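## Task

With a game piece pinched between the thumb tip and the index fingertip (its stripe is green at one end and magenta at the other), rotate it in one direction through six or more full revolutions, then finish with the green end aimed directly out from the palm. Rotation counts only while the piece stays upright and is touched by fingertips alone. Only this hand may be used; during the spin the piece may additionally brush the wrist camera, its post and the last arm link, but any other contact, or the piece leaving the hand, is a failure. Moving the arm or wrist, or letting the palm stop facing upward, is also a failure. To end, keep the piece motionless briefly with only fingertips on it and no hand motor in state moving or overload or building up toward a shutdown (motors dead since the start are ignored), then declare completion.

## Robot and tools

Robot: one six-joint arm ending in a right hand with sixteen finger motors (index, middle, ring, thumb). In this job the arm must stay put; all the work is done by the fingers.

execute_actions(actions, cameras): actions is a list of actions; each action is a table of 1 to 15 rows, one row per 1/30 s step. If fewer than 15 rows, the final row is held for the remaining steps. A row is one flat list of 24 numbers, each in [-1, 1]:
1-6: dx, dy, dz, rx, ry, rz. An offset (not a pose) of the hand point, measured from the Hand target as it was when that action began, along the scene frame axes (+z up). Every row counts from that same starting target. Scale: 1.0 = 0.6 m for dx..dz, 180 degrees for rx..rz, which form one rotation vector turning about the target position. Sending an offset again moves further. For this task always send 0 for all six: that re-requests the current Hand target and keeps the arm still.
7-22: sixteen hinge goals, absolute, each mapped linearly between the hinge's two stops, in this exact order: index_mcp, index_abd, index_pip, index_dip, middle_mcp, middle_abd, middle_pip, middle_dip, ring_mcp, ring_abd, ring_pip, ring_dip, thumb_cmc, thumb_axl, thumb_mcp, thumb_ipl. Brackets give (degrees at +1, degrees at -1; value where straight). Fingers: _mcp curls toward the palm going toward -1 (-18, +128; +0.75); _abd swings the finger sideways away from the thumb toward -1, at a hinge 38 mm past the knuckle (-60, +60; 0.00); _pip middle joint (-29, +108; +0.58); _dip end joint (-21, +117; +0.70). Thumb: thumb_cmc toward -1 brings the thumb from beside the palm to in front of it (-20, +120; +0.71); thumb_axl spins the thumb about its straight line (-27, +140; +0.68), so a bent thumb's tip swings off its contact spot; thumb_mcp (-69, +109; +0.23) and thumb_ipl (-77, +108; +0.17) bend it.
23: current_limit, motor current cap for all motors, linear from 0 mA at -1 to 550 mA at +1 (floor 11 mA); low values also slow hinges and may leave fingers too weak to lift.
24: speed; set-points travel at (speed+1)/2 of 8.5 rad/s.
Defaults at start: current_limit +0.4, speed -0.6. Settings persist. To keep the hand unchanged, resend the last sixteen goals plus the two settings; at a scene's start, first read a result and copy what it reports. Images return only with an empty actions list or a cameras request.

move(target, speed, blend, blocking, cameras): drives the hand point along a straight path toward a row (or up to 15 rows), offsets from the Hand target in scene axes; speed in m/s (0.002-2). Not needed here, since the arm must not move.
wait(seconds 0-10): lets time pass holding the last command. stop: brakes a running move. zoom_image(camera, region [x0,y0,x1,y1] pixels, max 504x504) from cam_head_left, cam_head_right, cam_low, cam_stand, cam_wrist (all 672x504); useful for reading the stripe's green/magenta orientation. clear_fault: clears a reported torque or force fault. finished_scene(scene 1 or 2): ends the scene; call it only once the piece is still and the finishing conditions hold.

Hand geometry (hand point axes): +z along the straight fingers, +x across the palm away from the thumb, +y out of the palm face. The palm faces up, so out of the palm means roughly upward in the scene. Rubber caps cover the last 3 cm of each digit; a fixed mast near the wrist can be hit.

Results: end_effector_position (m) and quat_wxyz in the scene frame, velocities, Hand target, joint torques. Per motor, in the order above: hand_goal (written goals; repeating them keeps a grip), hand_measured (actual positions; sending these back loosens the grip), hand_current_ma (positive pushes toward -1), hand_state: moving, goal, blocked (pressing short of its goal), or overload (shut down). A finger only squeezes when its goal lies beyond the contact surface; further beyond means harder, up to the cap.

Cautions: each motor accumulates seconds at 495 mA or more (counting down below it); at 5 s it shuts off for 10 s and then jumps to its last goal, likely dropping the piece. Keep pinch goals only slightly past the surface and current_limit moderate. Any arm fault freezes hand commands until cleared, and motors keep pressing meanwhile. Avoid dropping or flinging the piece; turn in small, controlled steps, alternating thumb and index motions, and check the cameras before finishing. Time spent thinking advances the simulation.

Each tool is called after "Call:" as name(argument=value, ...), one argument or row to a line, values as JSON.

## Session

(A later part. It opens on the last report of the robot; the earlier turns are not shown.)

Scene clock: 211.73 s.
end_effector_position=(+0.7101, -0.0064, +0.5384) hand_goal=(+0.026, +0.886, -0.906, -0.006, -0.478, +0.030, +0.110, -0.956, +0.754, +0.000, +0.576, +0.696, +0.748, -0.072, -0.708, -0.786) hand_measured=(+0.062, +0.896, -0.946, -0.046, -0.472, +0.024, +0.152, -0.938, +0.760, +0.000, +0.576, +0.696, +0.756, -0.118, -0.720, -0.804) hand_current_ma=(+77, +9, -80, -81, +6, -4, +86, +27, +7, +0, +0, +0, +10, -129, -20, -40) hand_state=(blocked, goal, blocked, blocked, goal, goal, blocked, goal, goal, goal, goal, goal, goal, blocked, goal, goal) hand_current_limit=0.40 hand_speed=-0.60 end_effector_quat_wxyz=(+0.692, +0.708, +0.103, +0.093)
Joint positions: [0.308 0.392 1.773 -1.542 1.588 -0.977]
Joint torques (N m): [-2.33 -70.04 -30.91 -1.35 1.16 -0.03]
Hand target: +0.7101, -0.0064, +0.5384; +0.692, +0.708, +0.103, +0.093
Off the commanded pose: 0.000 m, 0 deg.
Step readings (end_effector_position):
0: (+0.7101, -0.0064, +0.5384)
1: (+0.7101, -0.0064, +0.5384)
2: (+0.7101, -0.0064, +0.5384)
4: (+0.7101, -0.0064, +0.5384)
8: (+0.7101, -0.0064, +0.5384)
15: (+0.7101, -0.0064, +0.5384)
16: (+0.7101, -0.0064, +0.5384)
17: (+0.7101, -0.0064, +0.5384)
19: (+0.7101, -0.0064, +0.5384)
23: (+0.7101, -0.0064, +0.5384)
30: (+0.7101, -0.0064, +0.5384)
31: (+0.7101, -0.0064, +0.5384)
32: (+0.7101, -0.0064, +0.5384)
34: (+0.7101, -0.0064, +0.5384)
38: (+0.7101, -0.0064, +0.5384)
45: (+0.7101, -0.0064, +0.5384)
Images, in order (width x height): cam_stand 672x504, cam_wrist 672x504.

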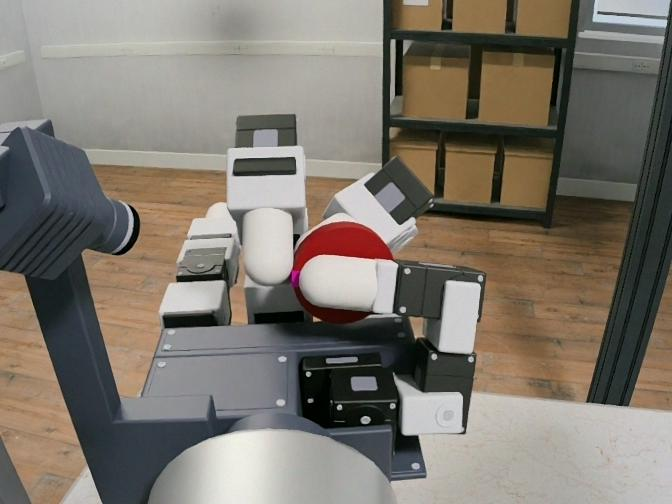

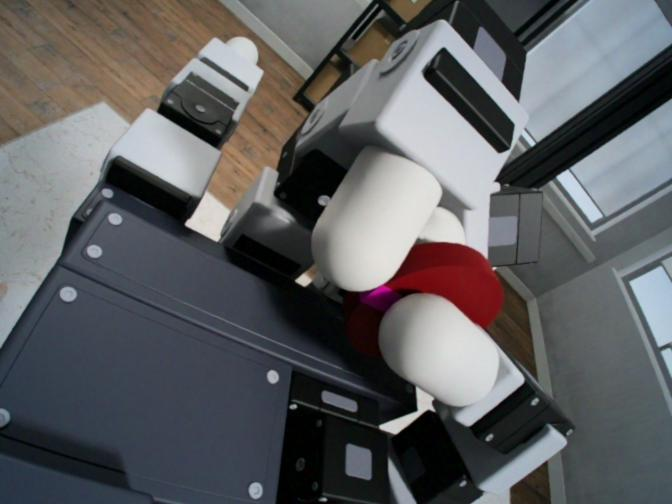

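Call:
execute_actions(
  actions=[
    [[0,0,0,0,0,0,0.026,0.886,-0.906,-0.006,-0.479,-0.25,0.4,-0.8,0.754,0,0.576,0.696,0.748,-0.072,-0.708,-0.786,0.4,-0.6]],
    [[0,0,0,0,0,0,0.026,0.886,-0.906,-0.006,-0.479,0.37,0.57,-0.5,0.754,0,0.576,0.696,0.748,-0.072,-0.708,-0.786,0.4,-0.6]],
    [[0,0,0,0,0,0,0.026,0.886,-0.906,-0.006,-0.479,0.37,0.525,-0.84,0.754,0,0.576,0.696,0.748,-0.072,-0.708,-0.786,0.4,-0.6]],
    [[0,0,0,0,0,0,0.026,0.886,-0.906,-0.006,-0.479,0.37,0.438,-0.9,0.754,0,0.576,0.696,0.748,-0.072,-0.708,-0.786,0.4,-0.6]],
    [[0,0,0,0,0,0,0.026,0.886,-0.906,-0.006,-0.479,0.37,0.3,-0.957,0.754,0,0.576,0.696,0.748,-0.072,-0.708,-0.786,0.4,-0.6]],
  ],
  cameras=["cam_stand","cam_wrist"],
)

Call:
execute_actions(
  actions=[
    [[0,0,0,0,0,0,0.026,0.886,-0.906,-0.006,-0.479,0.37,0.11,-0.957,0.754,0,0.576,0.696,0.748,-0.072,-0.708,-0.786,0.4,-0.6]],
  ],
  cameras=["cam_stand","cam_wrist"],
)

Scene clock: 234.53 s.
end_effector_position=(+0.7101, -0.0064, +0.5384) hand_goal=(+0.026, +0.886, -0.906, -0.006, -0.478, +0.370, +0.300, -0.956, +0.754, +0.000, +0.576, +0.696, +0.748, -0.072, -0.708, -0.786) hand_measured=(+0.058, +0.884, -0.964, -0.054, -0.444, +0.346, +0.394, -0.882, +0.760, +0.000, +0.576, +0.696, +0.756, -0.108, -0.726, -0.814) hand_current_ma=(+66, -1, -138, -111, +70, -33, +277, +198, +7, +0, +0, +0, +9, -95, -38, -73) hand_state=(blocked, goal, blocked, blocked, blocked, blocked, blocked, blocked, goal, goal, goal, goal, goal, blocked, goal, blocked) hand_current_limit=0.40 hand_speed=-0.60 end_effector_quat_wxyz=(+0.692, +0.708, +0.103, +0.093)
Joint positions: [0.308 0.392 1.773 -1.542 1.588 -0.977]
Joint torques (N m): [-2.42 -70.03 -30.98 -1.33 1.14 -0.06]
Hand target: +0.7101, -0.0064, +0.5384; +0.692, +0.708, +0.103, +0.093
Off the commanded pose: 0.000 m, 0 deg.
Step readings (end_effector_position):
0: (+0.7101, -0.0064, +0.5384)
1: (+0.7101, -0.0064, +0.5384)
2: (+0.7101, -0.0064, +0.5384)
4: (+0.7101, -0.0064, +0.5384)
8: (+0.7101, -0.0064, +0.5384)
15: (+0.7101, -0.0064, +0.5384)
16: (+0.7101, -0.0064, +0.5384)
17: (+0.7101, -0.0064, +0.5384)
19: (+0.7101, -0.0064, +0.5384)
23: (+0.7101, -0.0064, +0.5384)
30: (+0.7101, -0.0064, +0.5384)
31: (+0.7101, -0.0064, +0.5384)
32: (+0.7101, -0.0064, +0.5384)
34: (+0.7101, -0.0064, +0.5384)
38: (+0.7101, -0.0064, +0.5384)
45: (+0.7101, -0.0064, +0.5384)
46: (+0.7101, -0.0064, +0.5384)
47: (+0.7101, -0.0064, +0.5384)
49: (+0.7101, -0.0064, +0.5384)
53: (+0.7101, -0.0064, +0.5384)
60: (+0.7101, -0.0064, +0.5384)
61: (+0.7101, -0.0064, +0.5384)
62: (+0.7101, -0.0064, +0.5384)
64: (+0.7101, -0.0064, +0.5384)
68: (+0.7101, -0.0064, +0.5384)
75: (+0.7101, -0.0064, +0.5384)
Images, in order (width x height): cam_stand 672x504, cam_wrist 672x504.

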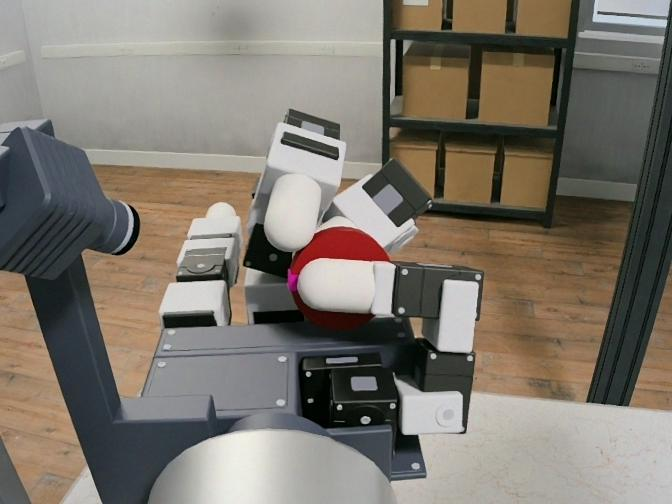

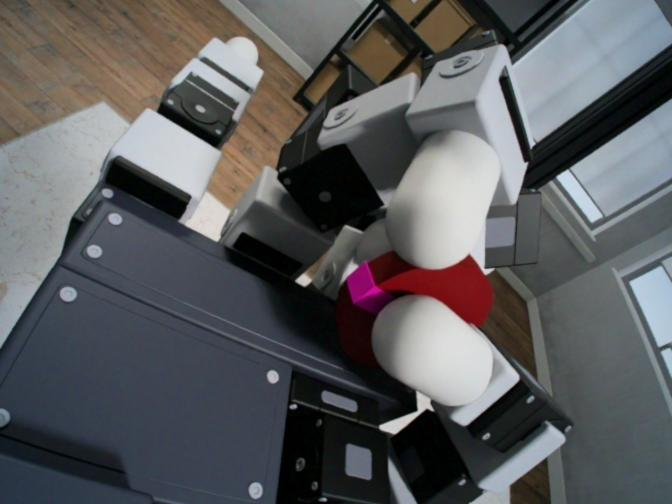

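Scene clock: 235.23 s.
end_effector_position=(+0.7101, -0.0064, +0.5384) hand_goal=(+0.026, +0.886, -0.906, -0.006, -0.478, +0.370, +0.110, -0.956, +0.754, +0.000, +0.576, +0.696, +0.748, -0.072, -0.708, -0.786) hand_measured=(+0.050, +0.878, -0.974, -0.062, -0.436, +0.342, +0.338, -0.882, +0.760, +0.000, +0.576, +0.696, +0.754, -0.104, -0.730, -0.818) hand_current_ma=(+46, -6, -175, -137, +96, -42, +385, +198, +7, +0, +0, +0, +6, -77, -50, -93) hand_state=(blocked, goal, blocked, blocked, blocked, blocked, blocked, blocked, goal, goal, goal, goal, goal, blocked, blocked, blocked) hand_current_limit=0.40 hand_speed=-0.60 end_effector_quat_wxyz=(+0.692, +0.708, +0.103, +0.093)
Joint positions: [0.308 0.392 1.773 -1.542 1.588 -0.977]
Joint torques (N m): [-2.2 -70.05 -30.85 -1.35 1.07 -0.05]
Hand target: +0.7101, -0.0064, +0.5384; +0.692, +0.708, +0.103, +0.093
Off the commanded pose: 0.000 m, 0 deg.
Step readings (end_effector_position):
0: (+0.7101, -0.0064, +0.5384)
1: (+0.7101, -0.0064, +0.5384)
2: (+0.7101, -0.0064, +0.5384)
4: (+0.7101, -0.0064, +0.5384)
8: (+0.7101, -0.0064, +0.5384)
15: (+0.7101, -0.0064, +0.5384)
Images, in order (width x height): cam_stand 672x504, cam_wrist 672x504.

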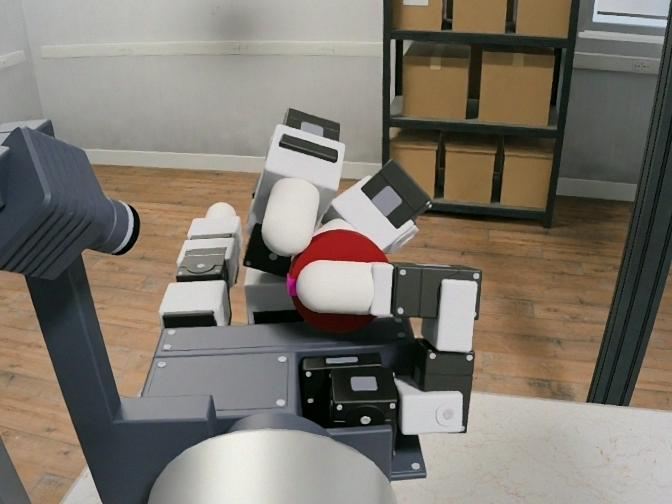

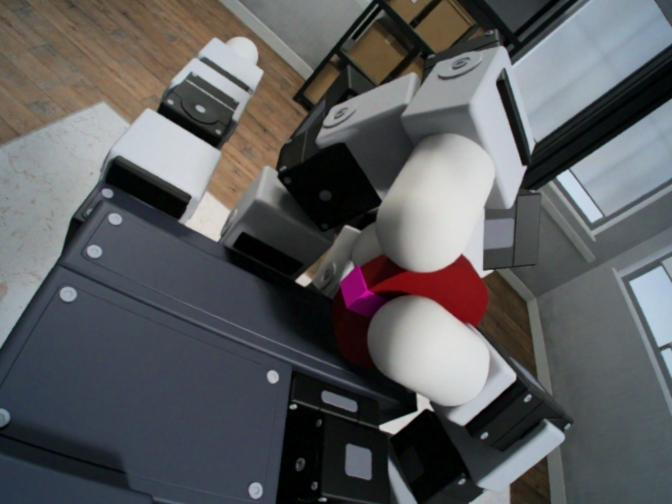

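Call:
execute_actions(
  actions=[
    [[0,0,0,0,0,0,0.026,0.886,-0.906,-0.006,-0.479,0.25,0.3,-0.93,0.754,0,0.576,0.696,0.748,-0.072,-0.708,-0.786,0.4,-0.6]],
    [[0,0,0,0,0,0,0.026,0.886,-0.906,-0.006,-0.479,0.15,0.22,-0.957,0.754,0,0.576,0.696,0.748,-0.072,-0.708,-0.786,0.4,-0.6]],
  ],
  cameras=["cam_stand","cam_wrist"],
)

Call:
execute_actions(
  actions=[
    [[0,0,0,0,0,0,0.026,0.886,-0.906,-0.006,-0.479,0.12,0.11,-0.957,0.754,0,0.576,0.696,0.748,-0.072,-0.708,-0.786,0.4,-0.6]],
  ],
  cameras=["cam_stand","cam_wrist"],
)

Scene clock: 246.30 s.
end_effector_position=(+0.7101, -0.0064, +0.5384) hand_goal=(+0.026, +0.886, -0.906, -0.006, -0.478, +0.150, +0.220, -0.956, +0.754, +0.000, +0.576, +0.696, +0.748, -0.072, -0.708, -0.786) hand_measured=(+0.050, +0.890, -0.974, -0.062, -0.448, +0.146, +0.262, -0.920, +0.760, +0.000, +0.576, +0.696, +0.754, -0.104, -0.728, -0.818) hand_current_ma=(+46, +3, -175, -137, +60, -3, +91, +72, +7, +0, +0, +0, +5, -77, -44, -93) hand_state=(blocked, goal, blocked, blocked, blocked, goal, blocked, blocked, goal, goal, goal, goal, goal, blocked, goal, blocked) hand_current_limit=0.40 hand_speed=-0.60 end_effector_quat_wxyz=(+0.692, +0.708, +0.103, +0.093)
Joint positions: [0.308 0.392 1.773 -1.542 1.588 -0.977]
Joint torques (N m): [-2.5 -70.12 -31.01 -1.35 1.12 -0.05]
Hand target: +0.7101, -0.0064, +0.5384; +0.692, +0.708, +0.103, +0.093
Off the commanded pose: 0.000 m, 0 deg.
Step readings (end_effector_position):
0: (+0.7101, -0.0064, +0.5384)
1: (+0.7101, -0.0064, +0.5384)
2: (+0.7101, -0.0064, +0.5384)
4: (+0.7101, -0.0064, +0.5384)
8: (+0.7101, -0.0064, +0.5384)
15: (+0.7101, -0.0064, +0.5384)
16: (+0.7101, -0.0064, +0.5384)
17: (+0.7101, -0.0064, +0.5384)
19: (+0.7101, -0.0064, +0.5384)
23: (+0.7101, -0.0064, +0.5384)
30: (+0.7101, -0.0064, +0.5384)
Images, in order (width x height): cam_stand 672x504, cam_wrist 672x504.

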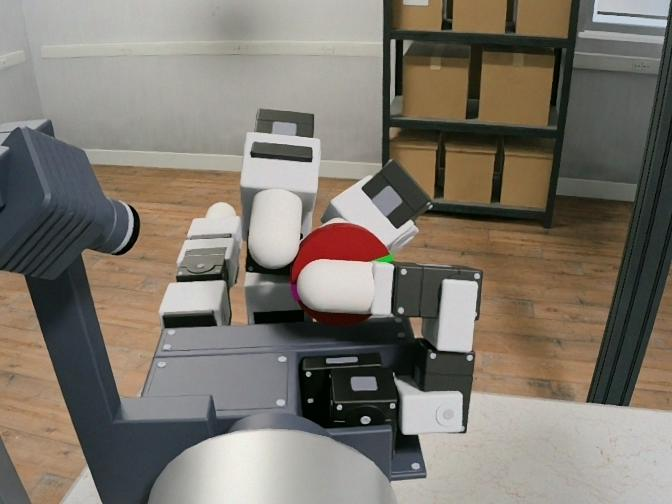

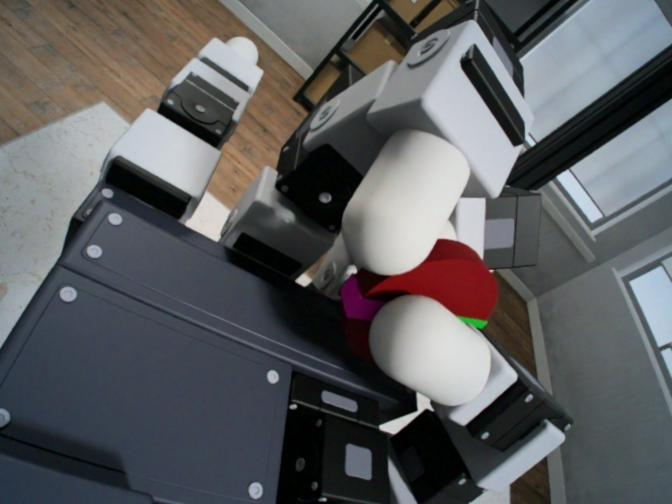

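Scene clock: 247.00 s.
end_effector_position=(+0.7101, -0.0064, +0.5384) hand_goal=(+0.026, +0.886, -0.906, -0.006, -0.478, +0.120, +0.110, -0.956, +0.754, +0.000, +0.576, +0.696, +0.748, -0.072, -0.708, -0.786) hand_measured=(+0.050, +0.886, -0.974, -0.062, -0.448, +0.104, +0.190, -0.920, +0.760, +0.000, +0.576, +0.696, +0.756, -0.104, -0.724, -0.818) hand_current_ma=(+46, +0, -175, -137, +60, -18, +216, +72, +7, +0, +0, +0, +10, -77, -30, -93) hand_state=(blocked, goal, blocked, blocked, blocked, goal, blocked, blocked, goal, goal, goal, goal, goal, blocked, goal, blocked) hand_current_limit=0.40 hand_speed=-0.60 end_effector_quat_wxyz=(+0.692, +0.708, +0.103, +0.093)
Joint positions: [0.308 0.392 1.773 -1.542 1.588 -0.977]
Joint torques (N m): [-2.71 -70.26 -30.87 -1.3 1.13 -0.03]
Hand target: +0.7101, -0.0064, +0.5384; +0.692, +0.708, +0.103, +0.093
Off the commanded pose: 0.000 m, 0 deg.
Step readings (end_effector_position):
0: (+0.7101, -0.0064, +0.5384)
1: (+0.7101, -0.0064, +0.5384)
2: (+0.7101, -0.0064, +0.5384)
4: (+0.7101, -0.0064, +0.5384)
8: (+0.7101, -0.0064, +0.5384)
15: (+0.7101, -0.0064, +0.5384)
Images, in order (width x height): cam_stand 672x504, cam_wrist 672x504.

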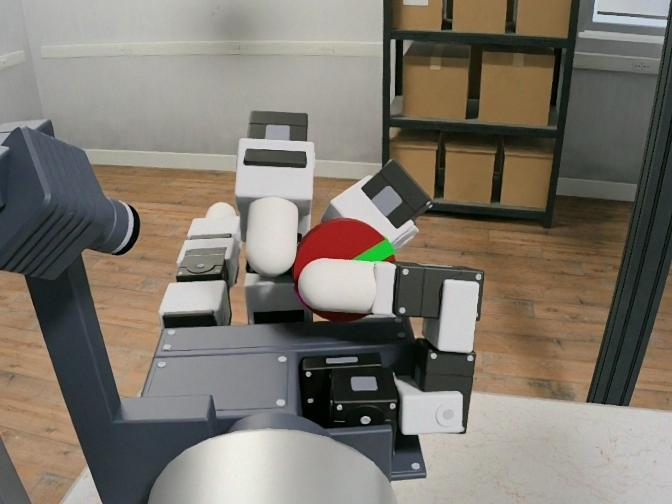

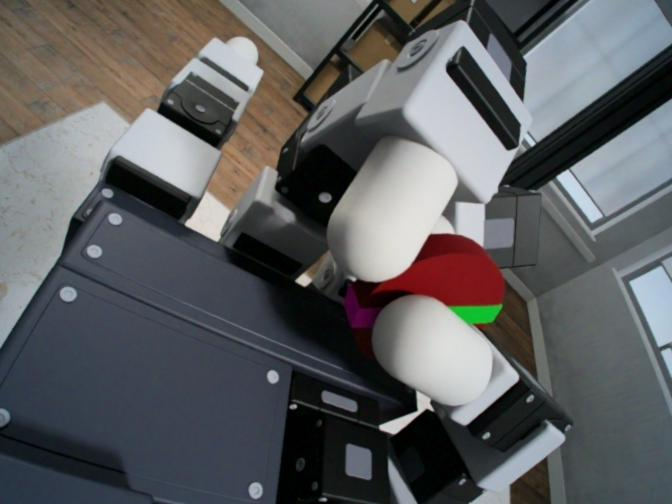

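Call:
execute_actions(
  actions=[
    [[0,0,0,0,0,0,0.026,0.886,-0.906,-0.006,-0.479,-0.25,0.4,-0.8,0.754,0,0.576,0.696,0.748,-0.072,-0.708,-0.786,0.4,-0.6]],
    [[0,0,0,0,0,0,0.026,0.886,-0.906,-0.006,-0.479,0.37,0.57,-0.5,0.754,0,0.576,0.696,0.748,-0.072,-0.708,-0.786,0.4,-0.6]],
    [[0,0,0,0,0,0,0.026,0.886,-0.906,-0.006,-0.479,0.37,0.5,-0.85,0.754,0,0.576,0.696,0.748,-0.072,-0.708,-0.786,0.4,-0.6]],
    [[0,0,0,0,0,0,0.026,0.886,-0.906,-0.006,-0.479,0.25,0.36,-0.92,0.754,0,0.576,0.696,0.748,-0.072,-0.708,-0.786,0.4,-0.6]],
  ],
  cameras=["cam_stand"],
)

Call:
execute_actions(
  actions=[
    [[0,0,0,0,0,0,0.026,0.886,-0.906,-0.006,-0.479,0.15,0.22,-0.957,0.754,0,0.576,0.696,0.748,-0.072,-0.708,-0.786,0.4,-0.6]],
    [[0,0,0,0,0,0,0.026,0.886,-0.906,-0.006,-0.479,0.1,0.1,-0.957,0.754,0,0.576,0.696,0.748,-0.072,-0.708,-0.786,0.4,-0.6]],
  ],
  cameras=["cam_stand","cam_wrist"],
)

Scene clock: 269.83 s.
end_effector_position=(+0.7101, -0.0064, +0.5384) hand_goal=(+0.026, +0.886, -0.906, -0.006, -0.478, +0.250, +0.360, -0.920, +0.754, +0.000, +0.576, +0.696, +0.748, -0.072, -0.708, -0.786) hand_measured=(+0.058, +0.898, -0.958, -0.058, -0.466, +0.242, +0.398, -0.892, +0.760, +0.000, +0.576, +0.696, +0.758, -0.104, -0.718, -0.810) hand_current_ma=(+66, +12, -121, -122, +16, -6, +74, +52, +7, +0, +0, +0, +12, -82, -19, -64) hand_state=(blocked, goal, blocked, blocked, goal, goal, blocked, blocked, goal, goal, goal, goal, goal, blocked, goal, blocked) hand_current_limit=0.40 hand_speed=-0.60 end_effector_quat_wxyz=(+0.692, +0.708, +0.103, +0.093)
Joint positions: [0.308 0.392 1.773 -1.542 1.588 -0.977]
Joint torques (N m): [-2.17 -70.13 -30.96 -1.38 1.16 -0.02]
Hand target: +0.7101, -0.0064, +0.5384; +0.692, +0.708, +0.103, +0.093
Off the commanded pose: 0.000 m, 0 deg.
Step readings (end_effector_position):
0: (+0.7101, -0.0064, +0.5384)
1: (+0.7101, -0.0064, +0.5384)
2: (+0.7101, -0.0064, +0.5384)
4: (+0.7101, -0.0064, +0.5384)
8: (+0.7101, -0.0064, +0.5384)
15: (+0.7101, -0.0064, +0.5384)
16: (+0.7101, -0.0064, +0.5384)
17: (+0.7101, -0.0064, +0.5384)
19: (+0.7101, -0.0064, +0.5384)
23: (+0.7101, -0.0064, +0.5384)
30: (+0.7101, -0.0064, +0.5384)
31: (+0.7101, -0.0064, +0.5384)
32: (+0.7101, -0.0064, +0.5384)
34: (+0.7101, -0.0064, +0.5384)
38: (+0.7101, -0.0064, +0.5384)
45: (+0.7101, -0.0064, +0.5384)
46: (+0.7101, -0.0064, +0.5384)
47: (+0.7101, -0.0064, +0.5384)
49: (+0.7101, -0.0064, +0.5384)
53: (+0.7101, -0.0064, +0.5384)
60: (+0.7101, -0.0064, +0.5384)
Images, in order (width x height): cam_stand 672x504.

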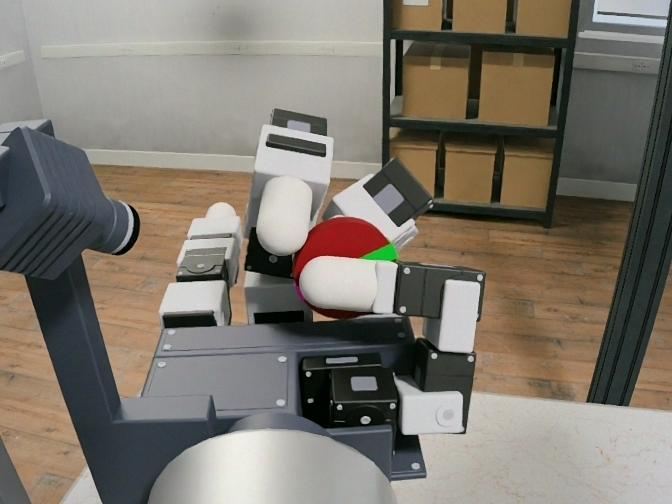

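Scene clock: 271.03 s.
end_effector_position=(+0.7101, -0.0064, +0.5384) hand_goal=(+0.026, +0.886, -0.906, -0.006, -0.478, +0.100, +0.100, -0.956, +0.754, +0.000, +0.576, +0.696, +0.748, -0.072, -0.708, -0.786) hand_measured=(+0.058, +0.884, -0.960, -0.058, -0.456, +0.078, +0.194, -0.912, +0.760, +0.000, +0.576, +0.696, +0.764, -0.104, -0.718, -0.812) hand_current_ma=(+66, +0, -127, -123, +38, -31, +271, +96, +7, +0, +0, +0, +24, -82, -15, -66) hand_state=(blocked, goal, blocked, blocked, blocked, blocked, blocked, blocked, goal, goal, goal, goal, goal, blocked, goal, blocked) hand_current_limit=0.40 hand_speed=-0.60 end_effector_quat_wxyz=(+0.692, +0.708, +0.103, +0.093)
Joint positions: [0.308 0.392 1.773 -1.542 1.588 -0.977]
Joint torques (N m): [-2.38 -70.1 -30.93 -1.32 1.17 -0.07]
Hand target: +0.7101, -0.0064, +0.5384; +0.692, +0.708, +0.103, +0.093
Off the commanded pose: 0.000 m, 0 deg.
Step readings (end_effector_position):
0: (+0.7101, -0.0064, +0.5384)
1: (+0.7101, -0.0064, +0.5384)
2: (+0.7101, -0.0064, +0.5384)
4: (+0.7101, -0.0064, +0.5384)
8: (+0.7101, -0.0064, +0.5384)
15: (+0.7101, -0.0064, +0.5384)
16: (+0.7101, -0.0064, +0.5384)
17: (+0.7101, -0.0064, +0.5384)
19: (+0.7101, -0.0064, +0.5384)
23: (+0.7101, -0.0064, +0.5384)
30: (+0.7101, -0.0064, +0.5384)
Images, in order (width x height): cam_stand 672x504, cam_wrist 672x504.

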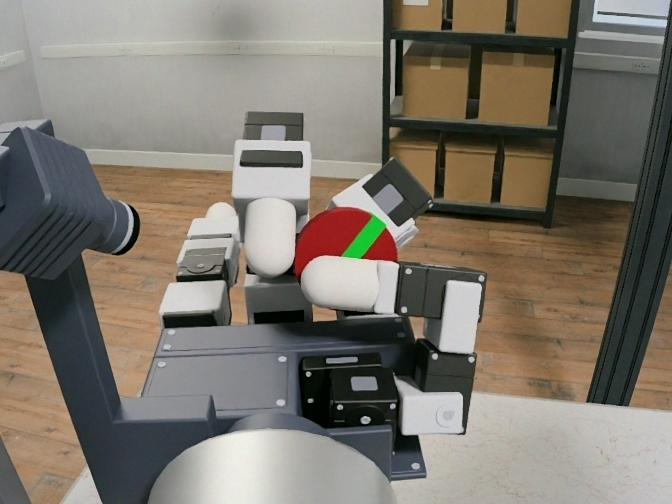

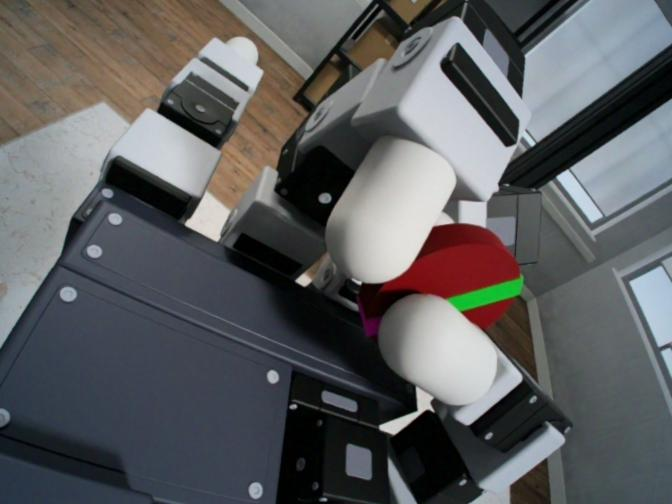

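Call:
execute_actions(
  actions=[
    [[0,0,0,0,0,0,0.026,0.886,-0.906,-0.006,-0.479,-0.25,0.4,-0.8,0.754,0,0.576,0.696,0.748,-0.072,-0.708,-0.786,0.4,-0.6]],
    [[0,0,0,0,0,0,0.026,0.886,-0.906,-0.006,-0.479,0.37,0.57,-0.5,0.754,0,0.576,0.696,0.748,-0.072,-0.708,-0.786,0.4,-0.6]],
    [[0,0,0,0,0,0,0.026,0.886,-0.906,-0.006,-0.479,0.37,0.5,-0.85,0.754,0,0.576,0.696,0.748,-0.072,-0.708,-0.786,0.4,-0.6]],
    [[0,0,0,0,0,0,0.026,0.886,-0.906,-0.006,-0.479,0.2,0.43,-0.89,0.754,0,0.576,0.696,0.748,-0.072,-0.708,-0.786,0.4,-0.6]],
  ],
  cameras=["cam_stand"],
)

Call:
execute_actions(
  actions=[
    [[0,0,0,0,0,0,0.026,0.886,-0.906,-0.006,-0.479,0.07,0.35,-0.93,0.754,0,0.576,0.696,0.748,-0.072,-0.708,-0.786,0.4,-0.6]],
    [[0,0,0,0,0,0,0.026,0.886,-0.906,-0.006,-0.479,-0.1,0.25,-0.957,0.754,0,0.576,0.696,0.748,-0.072,-0.708,-0.786,0.4,-0.6]],
  ],
  cameras=["cam_stand","cam_wrist"],
)

Scene clock: 295.53 s.
end_effector_position=(+0.7101, -0.0064, +0.5384) hand_goal=(+0.026, +0.886, -0.906, -0.006, -0.478, +0.200, +0.430, -0.890, +0.754, +0.000, +0.576, +0.696, +0.748, -0.072, -0.708, -0.786) hand_measured=(+0.060, +0.896, -0.962, -0.056, -0.472, +0.202, +0.440, -0.878, +0.760, +0.000, +0.576, +0.696, +0.760, -0.104, -0.718, -0.810) hand_current_ma=(+70, +11, -130, -113, +8, +0, +13, +14, +7, +0, +0, +0, +16, -82, -16, -64) hand_state=(blocked, goal, blocked, blocked, goal, goal, goal, goal, goal, goal, goal, goal, goal, blocked, goal, blocked) hand_current_limit=0.40 hand_speed=-0.60 end_effector_quat_wxyz=(+0.692, +0.708, +0.103, +0.093)
Joint positions: [0.308 0.392 1.773 -1.542 1.588 -0.977]
Joint torques (N m): [-2.31 -69.86 -30.89 -1.36 1.12 -0.09]
Hand target: +0.7101, -0.0064, +0.5384; +0.692, +0.708, +0.103, +0.093
Off the commanded pose: 0.000 m, 0 deg.
Step readings (end_effector_position):
0: (+0.7101, -0.0064, +0.5384)
1: (+0.7101, -0.0064, +0.5384)
2: (+0.7101, -0.0064, +0.5384)
4: (+0.7101, -0.0064, +0.5384)
8: (+0.7101, -0.0064, +0.5384)
15: (+0.7101, -0.0064, +0.5384)
16: (+0.7101, -0.0064, +0.5384)
17: (+0.7101, -0.0064, +0.5384)
19: (+0.7101, -0.0064, +0.5384)
23: (+0.7101, -0.0064, +0.5384)
30: (+0.7101, -0.0064, +0.5384)
31: (+0.7101, -0.0064, +0.5384)
32: (+0.7101, -0.0064, +0.5384)
34: (+0.7101, -0.0064, +0.5384)
38: (+0.7101, -0.0064, +0.5384)
45: (+0.7101, -0.0064, +0.5384)
46: (+0.7101, -0.0064, +0.5384)
47: (+0.7101, -0.0064, +0.5384)
49: (+0.7101, -0.0064, +0.5384)
53: (+0.7101, -0.0064, +0.5384)
60: (+0.7101, -0.0064, +0.5384)
Images, in order (width x height): cam_stand 672x504.

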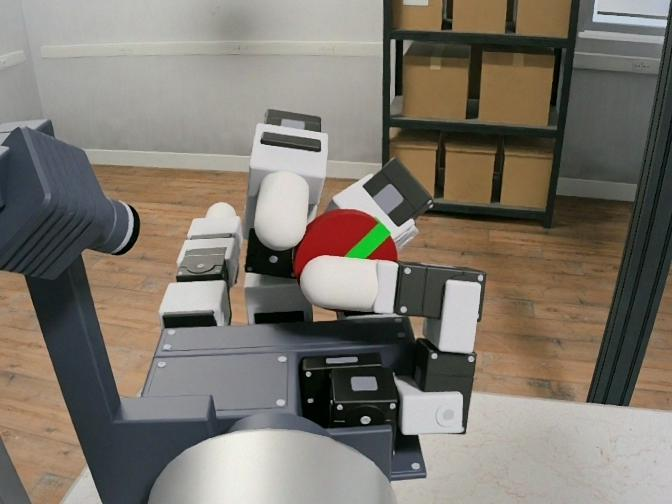

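Scene clock: 296.73 s.
end_effector_position=(+0.7101, -0.0064, +0.5384) hand_goal=(+0.026, +0.886, -0.906, -0.006, -0.478, -0.100, +0.250, -0.956, +0.754, +0.000, +0.576, +0.696, +0.748, -0.072, -0.708, -0.786) hand_measured=(+0.060, +0.898, -0.960, -0.056, -0.474, -0.098, +0.252, -0.954, +0.760, +0.000, +0.576, +0.696, +0.760, -0.104, -0.718, -0.810) hand_current_ma=(+70, +13, -128, -113, +2, +1, +1, +2, +7, +0, +0, +0, +16, -82, -15, -63) hand_state=(blocked, goal, blocked, blocked, goal, goal, goal, goal, goal, goal, goal, goal, goal, blocked, goal, blocked) hand_current_limit=0.40 hand_speed=-0.60 end_effector_quat_wxyz=(+0.692, +0.708, +0.103, +0.093)
Joint positions: [0.308 0.392 1.773 -1.542 1.588 -0.977]
Joint torques (N m): [-2.61 -70.12 -31.03 -1.33 1.08 -0.07]
Hand target: +0.7101, -0.0064, +0.5384; +0.692, +0.708, +0.103, +0.093
Off the commanded pose: 0.000 m, 0 deg.
Step readings (end_effector_position):
0: (+0.7101, -0.0064, +0.5384)
1: (+0.7101, -0.0064, +0.5384)
2: (+0.7101, -0.0064, +0.5384)
4: (+0.7101, -0.0064, +0.5384)
8: (+0.7101, -0.0064, +0.5384)
15: (+0.7101, -0.0064, +0.5384)
16: (+0.7101, -0.0064, +0.5384)
17: (+0.7101, -0.0064, +0.5384)
19: (+0.7101, -0.0064, +0.5384)
23: (+0.7101, -0.0064, +0.5384)
30: (+0.7101, -0.0064, +0.5384)
Images, in order (width x height): cam_stand 672x504, cam_wrist 672x504.

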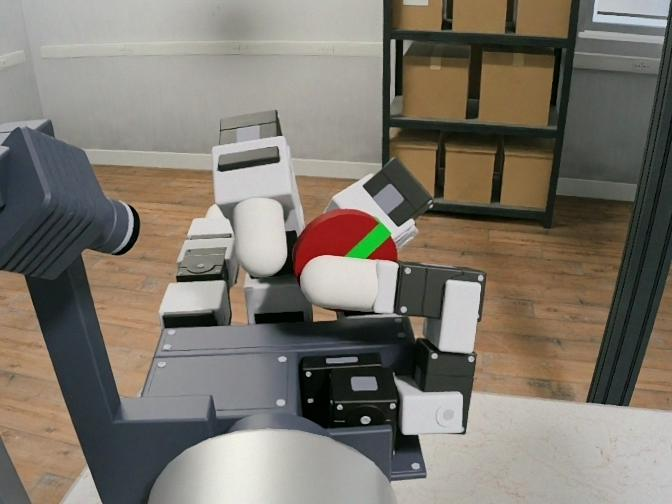

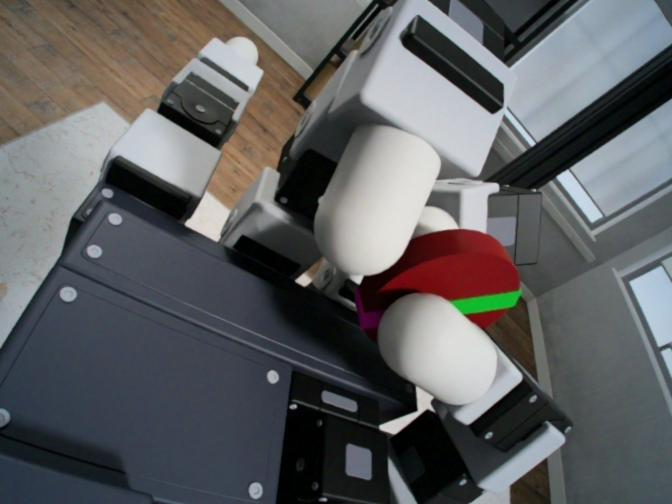

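Call:
execute_actions(
  actions=[
    [[0,0,0,0,0,0,0.026,0.886,-0.906,-0.006,-0.479,-0.25,0.4,-0.8,0.754,0,0.576,0.696,0.748,-0.072,-0.708,-0.786,0.4,-0.6]],
    [[0,0,0,0,0,0,0.026,0.886,-0.906,-0.006,-0.479,0.37,0.57,-0.5,0.754,0,0.576,0.696,0.748,-0.072,-0.708,-0.786,0.4,-0.6]],
    [[0,0,0,0,0,0,0.026,0.886,-0.906,-0.006,-0.479,0.37,0.44,-0.88,0.754,0,0.576,0.696,0.748,-0.072,-0.708,-0.786,0.4,-0.6]],
    [[0,0,0,0,0,0,0.026,0.886,-0.906,-0.006,-0.479,0.24,0.33,-0.93,0.754,0,0.576,0.696,0.748,-0.072,-0.708,-0.786,0.4,-0.6]],
  ],
  cameras=["cam_stand"],
)

Call:
execute_actions(
  actions=[
    [[0,0,0,0,0,0,0.026,0.886,-0.906,-0.006,-0.479,0.14,0.26,-0.95,0.754,0,0.576,0.696,0.748,-0.072,-0.708,-0.786,0.4,-0.6]],
    [[0,0,0,0,0,0,0.026,0.886,-0.906,-0.006,-0.479,0.05,0.15,-0.957,0.754,0,0.576,0.696,0.748,-0.072,-0.708,-0.786,0.4,-0.6]],
  ],
  cameras=["cam_stand","cam_wrist"],
)

Scene clock: 320.70 s.
end_effector_position=(+0.7101, -0.0064, +0.5384) hand_goal=(+0.026, +0.886, -0.906, -0.006, -0.478, +0.240, +0.330, -0.930, +0.754, +0.000, +0.576, +0.696, +0.748, -0.072, -0.708, -0.786) hand_measured=(+0.054, +0.882, -0.982, -0.066, -0.452, +0.224, +0.414, -0.846, +0.760, +0.000, +0.576, +0.696, +0.758, -0.104, -0.722, -0.810) hand_current_ma=(+57, -3, -203, -146, +49, -19, +236, +236, +7, +0, +0, +0, +11, -82, -25, -63) hand_state=(blocked, goal, blocked, blocked, blocked, goal, blocked, blocked, goal, goal, goal, goal, goal, blocked, goal, blocked) hand_current_limit=0.40 hand_speed=-0.60 end_effector_quat_wxyz=(+0.692, +0.708, +0.103, +0.093)
Joint positions: [0.308 0.392 1.773 -1.542 1.588 -0.977]
Joint torques (N m): [-2.28 -70.08 -30.98 -1.36 1.13 -0.07]
Hand target: +0.7101, -0.0064, +0.5384; +0.692, +0.708, +0.103, +0.093
Off the commanded pose: 0.000 m, 0 deg.
Step readings (end_effector_position):
0: (+0.7101, -0.0064, +0.5384)
1: (+0.7101, -0.0064, +0.5384)
2: (+0.7101, -0.0064, +0.5384)
4: (+0.7101, -0.0064, +0.5384)
8: (+0.7101, -0.0064, +0.5384)
15: (+0.7101, -0.0064, +0.5384)
16: (+0.7101, -0.0064, +0.5384)
17: (+0.7101, -0.0064, +0.5384)
19: (+0.7101, -0.0064, +0.5384)
23: (+0.7101, -0.0064, +0.5384)
30: (+0.7101, -0.0064, +0.5384)
31: (+0.7101, -0.0064, +0.5384)
32: (+0.7101, -0.0064, +0.5384)
34: (+0.7101, -0.0064, +0.5384)
38: (+0.7101, -0.0064, +0.5384)
45: (+0.7101, -0.0064, +0.5384)
46: (+0.7101, -0.0064, +0.5384)
47: (+0.7101, -0.0064, +0.5384)
49: (+0.7101, -0.0064, +0.5384)
53: (+0.7101, -0.0064, +0.5384)
60: (+0.7101, -0.0064, +0.5384)
Images, in order (width x height): cam_stand 672x504.

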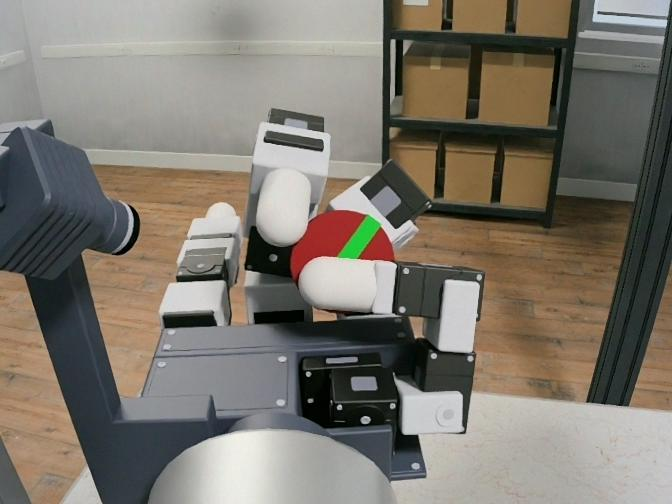

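Scene clock: 321.90 s.
end_effector_position=(+0.7101, -0.0064, +0.5384) hand_goal=(+0.026, +0.886, -0.906, -0.006, -0.478, +0.050, +0.150, -0.956, +0.754, +0.000, +0.576, +0.696, +0.748, -0.072, -0.708, -0.786) hand_measured=(+0.054, +0.878, -0.986, -0.066, -0.452, +0.032, +0.234, -0.894, +0.760, +0.000, +0.576, +0.696, +0.758, -0.102, -0.716, -0.810) hand_current_ma=(+53, -6, -216, -148, +49, -21, +231, +156, +7, +0, +0, +0, +13, -74, -12, -63) hand_state=(blocked, goal, blocked, blocked, blocked, goal, blocked, blocked, goal, goal, goal, goal, goal, blocked, goal, blocked) hand_current_limit=0.40 hand_speed=-0.60 end_effector_quat_wxyz=(+0.692, +0.708, +0.103, +0.093)
Joint positions: [0.308 0.392 1.773 -1.542 1.588 -0.977]
Joint torques (N m): [-2.19 -70.12 -30.92 -1.4 1.1 -0.08]
Hand target: +0.7101, -0.0064, +0.5384; +0.692, +0.708, +0.103, +0.093
Off the commanded pose: 0.000 m, 0 deg.
Step readings (end_effector_position):
0: (+0.7101, -0.0064, +0.5384)
1: (+0.7101, -0.0064, +0.5384)
2: (+0.7101, -0.0064, +0.5384)
4: (+0.7101, -0.0064, +0.5384)
8: (+0.7101, -0.0064, +0.5384)
15: (+0.7101, -0.0064, +0.5384)
16: (+0.7101, -0.0064, +0.5384)
17: (+0.7101, -0.0064, +0.5384)
19: (+0.7101, -0.0064, +0.5384)
23: (+0.7101, -0.0064, +0.5384)
30: (+0.7101, -0.0064, +0.5384)
Images, in order (width x height): cam_stand 672x504, cam_wrist 672x504.

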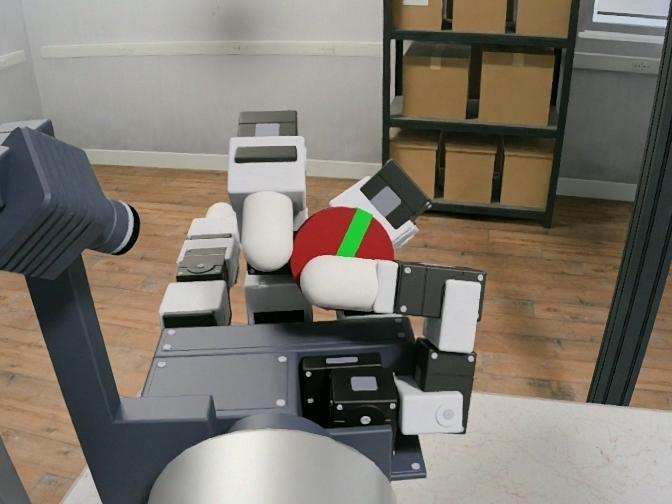

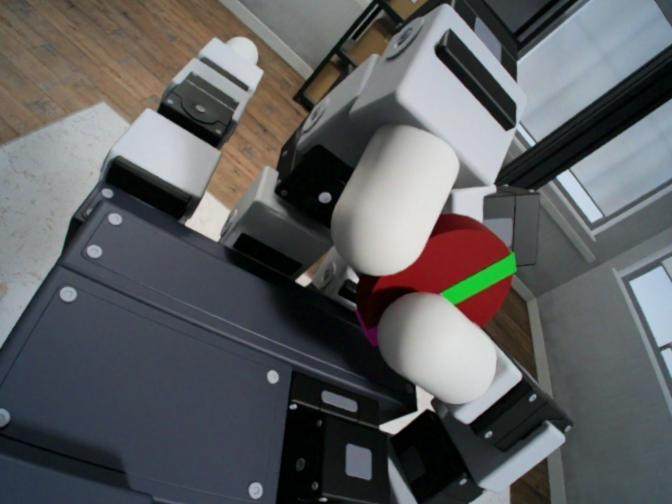

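Call:
execute_actions(
  actions=[
    [[0,0,0,0,0,0,0.026,0.886,-0.906,-0.006,-0.479,-0.2,0.4,-0.8,0.754,0,0.576,0.696,0.748,-0.072,-0.708,-0.786,0.4,-0.6]],
    [[0,0,0,0,0,0,0.026,0.886,-0.906,-0.006,-0.479,0.37,0.57,-0.5,0.754,0,0.576,0.696,0.748,-0.072,-0.708,-0.786,0.4,-0.6]],
    [[0,0,0,0,0,0,0.026,0.886,-0.906,-0.006,-0.479,0.37,0.47,-0.86,0.754,0,0.576,0.696,0.748,-0.072,-0.708,-0.786,0.4,-0.6]],
    [[0,0,0,0,0,0,0.026,0.886,-0.906,-0.006,-0.479,0.24,0.36,-0.91,0.754,0,0.576,0.696,0.748,-0.072,-0.708,-0.786,0.4,-0.6]],
    [[0,0,0,0,0,0,0.026,0.886,-0.906,-0.006,-0.479,0.1,0.2,-0.957,0.754,0,0.576,0.696,0.748,-0.072,-0.708,-0.786,0.4,-0.6]],
  ],
  cameras=["cam_stand"],
)

Call:
execute_actions(
  actions=[
    [[0,0,0,0,0,0,0.026,0.886,-0.906,-0.006,-0.479,-0.2,0.4,-0.8,0.754,0,0.576,0.696,0.748,-0.072,-0.708,-0.786,0.4,-0.6]],
    [[0,0,0,0,0,0,0.026,0.886,-0.906,-0.006,-0.479,0.37,0.57,-0.5,0.754,0,0.576,0.696,0.748,-0.072,-0.708,-0.786,0.4,-0.6]],
    [[0,0,0,0,0,0,0.026,0.886,-0.906,-0.006,-0.479,0.37,0.45,-0.87,0.754,0,0.576,0.696,0.748,-0.072,-0.708,-0.786,0.4,-0.6]],
    [[0,0,0,0,0,0,0.026,0.886,-0.906,-0.006,-0.479,0.2,0.33,-0.92,0.754,0,0.576,0.696,0.748,-0.072,-0.708,-0.786,0.4,-0.6]],
    [[0,0,0,0,0,0,0.026,0.886,-0.906,-0.006,-0.479,0.02,0.15,-0.957,0.754,0,0.576,0.696,0.748,-0.072,-0.708,-0.786,0.4,-0.6]],
  ],
  cameras=["cam_stand","cam_wrist"],
)

Scene clock: 368.47 s.
end_effector_position=(+0.7101, -0.0064, +0.5384) hand_goal=(+0.026, +0.886, -0.906, -0.006, -0.478, +0.100, +0.200, -0.956, +0.754, +0.000, +0.576, +0.696, +0.748, -0.072, -0.708, -0.786) hand_measured=(+0.044, +0.870, -0.992, -0.074, -0.448, +0.074, +0.312, -0.872, +0.760, +0.000, +0.576, +0.696, +0.762, -0.104, -0.714, -0.806) hand_current_ma=(+27, -18, -246, -175, +62, -37, +354, +235, +7, +0, +0, +0, +19, -81, -8, -51) hand_state=(goal, goal, blocked, blocked, blocked, blocked, blocked, blocked, goal, goal, goal, goal, goal, blocked, goal, blocked) hand_current_limit=0.40 hand_speed=-0.60 end_effector_quat_wxyz=(+0.692, +0.708, +0.103, +0.093)
Joint positions: [0.308 0.392 1.773 -1.542 1.588 -0.977]
Joint torques (N m): [-2.43 -70.06 -31.02 -1.38 1.11 -0.08]
Hand target: +0.7101, -0.0064, +0.5384; +0.692, +0.708, +0.103, +0.093
Off the commanded pose: 0.000 m, 0 deg.
Step readings (end_effector_position):
0: (+0.7101, -0.0064, +0.5384)
1: (+0.7101, -0.0064, +0.5384)
2: (+0.7101, -0.0064, +0.5384)
4: (+0.7101, -0.0064, +0.5384)
8: (+0.7101, -0.0064, +0.5384)
15: (+0.7101, -0.0064, +0.5384)
16: (+0.7101, -0.0064, +0.5384)
17: (+0.7101, -0.0064, +0.5384)
19: (+0.7101, -0.0064, +0.5384)
23: (+0.7101, -0.0064, +0.5384)
30: (+0.7101, -0.0064, +0.5384)
31: (+0.7101, -0.0064, +0.5384)
32: (+0.7101, -0.0064, +0.5384)
34: (+0.7101, -0.0064, +0.5384)
38: (+0.7101, -0.0064, +0.5384)
45: (+0.7101, -0.0064, +0.5384)
46: (+0.7101, -0.0064, +0.5384)
47: (+0.7101, -0.0064, +0.5384)
49: (+0.7101, -0.0064, +0.5384)
53: (+0.7101, -0.0064, +0.5384)
60: (+0.7101, -0.0064, +0.5384)
61: (+0.7101, -0.0064, +0.5384)
62: (+0.7101, -0.0064, +0.5384)
64: (+0.7101, -0.0064, +0.5384)
68: (+0.7101, -0.0064, +0.5384)
75: (+0.7101, -0.0064, +0.5384)
Images, in order (width x height): cam_stand 672x504.

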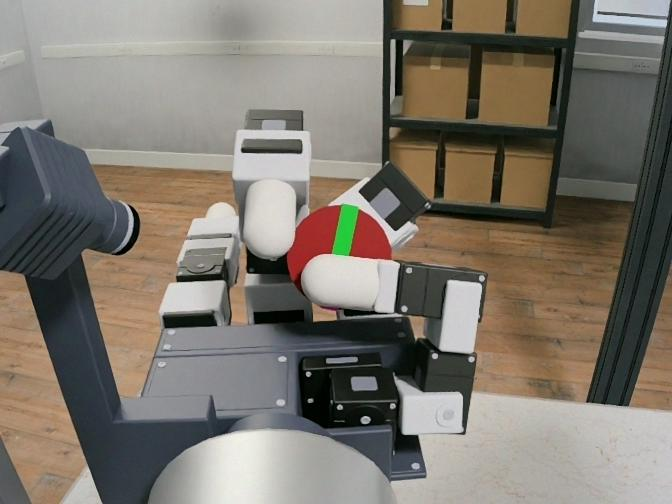

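Scene clock: 371.17 s.
end_effector_position=(+0.7101, -0.0064, +0.5384) hand_goal=(+0.026, +0.886, -0.906, -0.006, -0.478, +0.020, +0.150, -0.956, +0.754, +0.000, +0.576, +0.696, +0.748, -0.072, -0.708, -0.786) hand_measured=(+0.036, +0.870, -0.994, -0.080, -0.442, +0.002, +0.244, -0.878, +0.760, +0.000, +0.576, +0.696, +0.766, -0.106, -0.710, -0.802) hand_current_ma=(+14, -18, -250, -202, +81, -23, +279, +217, +7, +0, +0, +0, +26, -89, -1, -36) hand_state=(goal, goal, blocked, blocked, blocked, goal, blocked, blocked, goal, goal, goal, goal, goal, blocked, goal, goal) hand_current_limit=0.40 hand_speed=-0.60 end_effector_quat_wxyz=(+0.692, +0.708, +0.103, +0.093)
Joint positions: [0.308 0.392 1.773 -1.542 1.588 -0.977]
Joint torques (N m): [-2.45 -69.94 -30.97 -1.37 1.06 0.01]
Hand target: +0.7101, -0.0064, +0.5384; +0.692, +0.708, +0.103, +0.093
Off the commanded pose: 0.000 m, 0 deg.
Step readings (end_effector_position):
0: (+0.7101, -0.0064, +0.5384)
1: (+0.7101, -0.0064, +0.5384)
2: (+0.7101, -0.0064, +0.5384)
4: (+0.7101, -0.0064, +0.5384)
8: (+0.7101, -0.0064, +0.5384)
15: (+0.7101, -0.0064, +0.5384)
16: (+0.7101, -0.0064, +0.5384)
17: (+0.7101, -0.0064, +0.5384)
19: (+0.7101, -0.0064, +0.5384)
23: (+0.7101, -0.0064, +0.5384)
30: (+0.7101, -0.0064, +0.5384)
31: (+0.7101, -0.0064, +0.5384)
32: (+0.7101, -0.0064, +0.5384)
34: (+0.7101, -0.0064, +0.5384)
38: (+0.7101, -0.0064, +0.5384)
45: (+0.7101, -0.0064, +0.5384)
46: (+0.7101, -0.0064, +0.5384)
47: (+0.7101, -0.0064, +0.5384)
49: (+0.7101, -0.0064, +0.5384)
53: (+0.7101, -0.0064, +0.5384)
60: (+0.7101, -0.0064, +0.5384)
61: (+0.7101, -0.0064, +0.5384)
62: (+0.7101, -0.0064, +0.5384)
64: (+0.7101, -0.0064, +0.5384)
68: (+0.7101, -0.0064, +0.5384)
75: (+0.7101, -0.0064, +0.5384)
Images, in order (width x height): cam_stand 672x504, cam_wrist 672x504.

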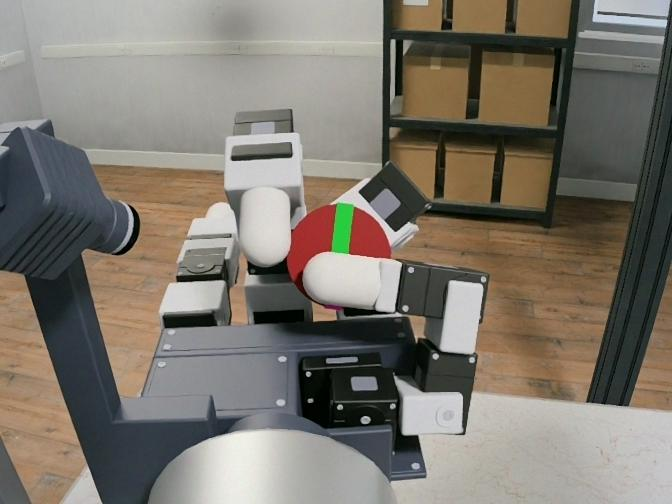

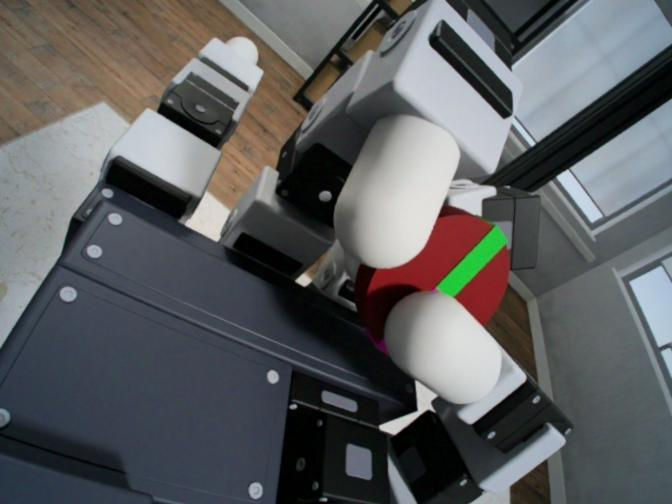

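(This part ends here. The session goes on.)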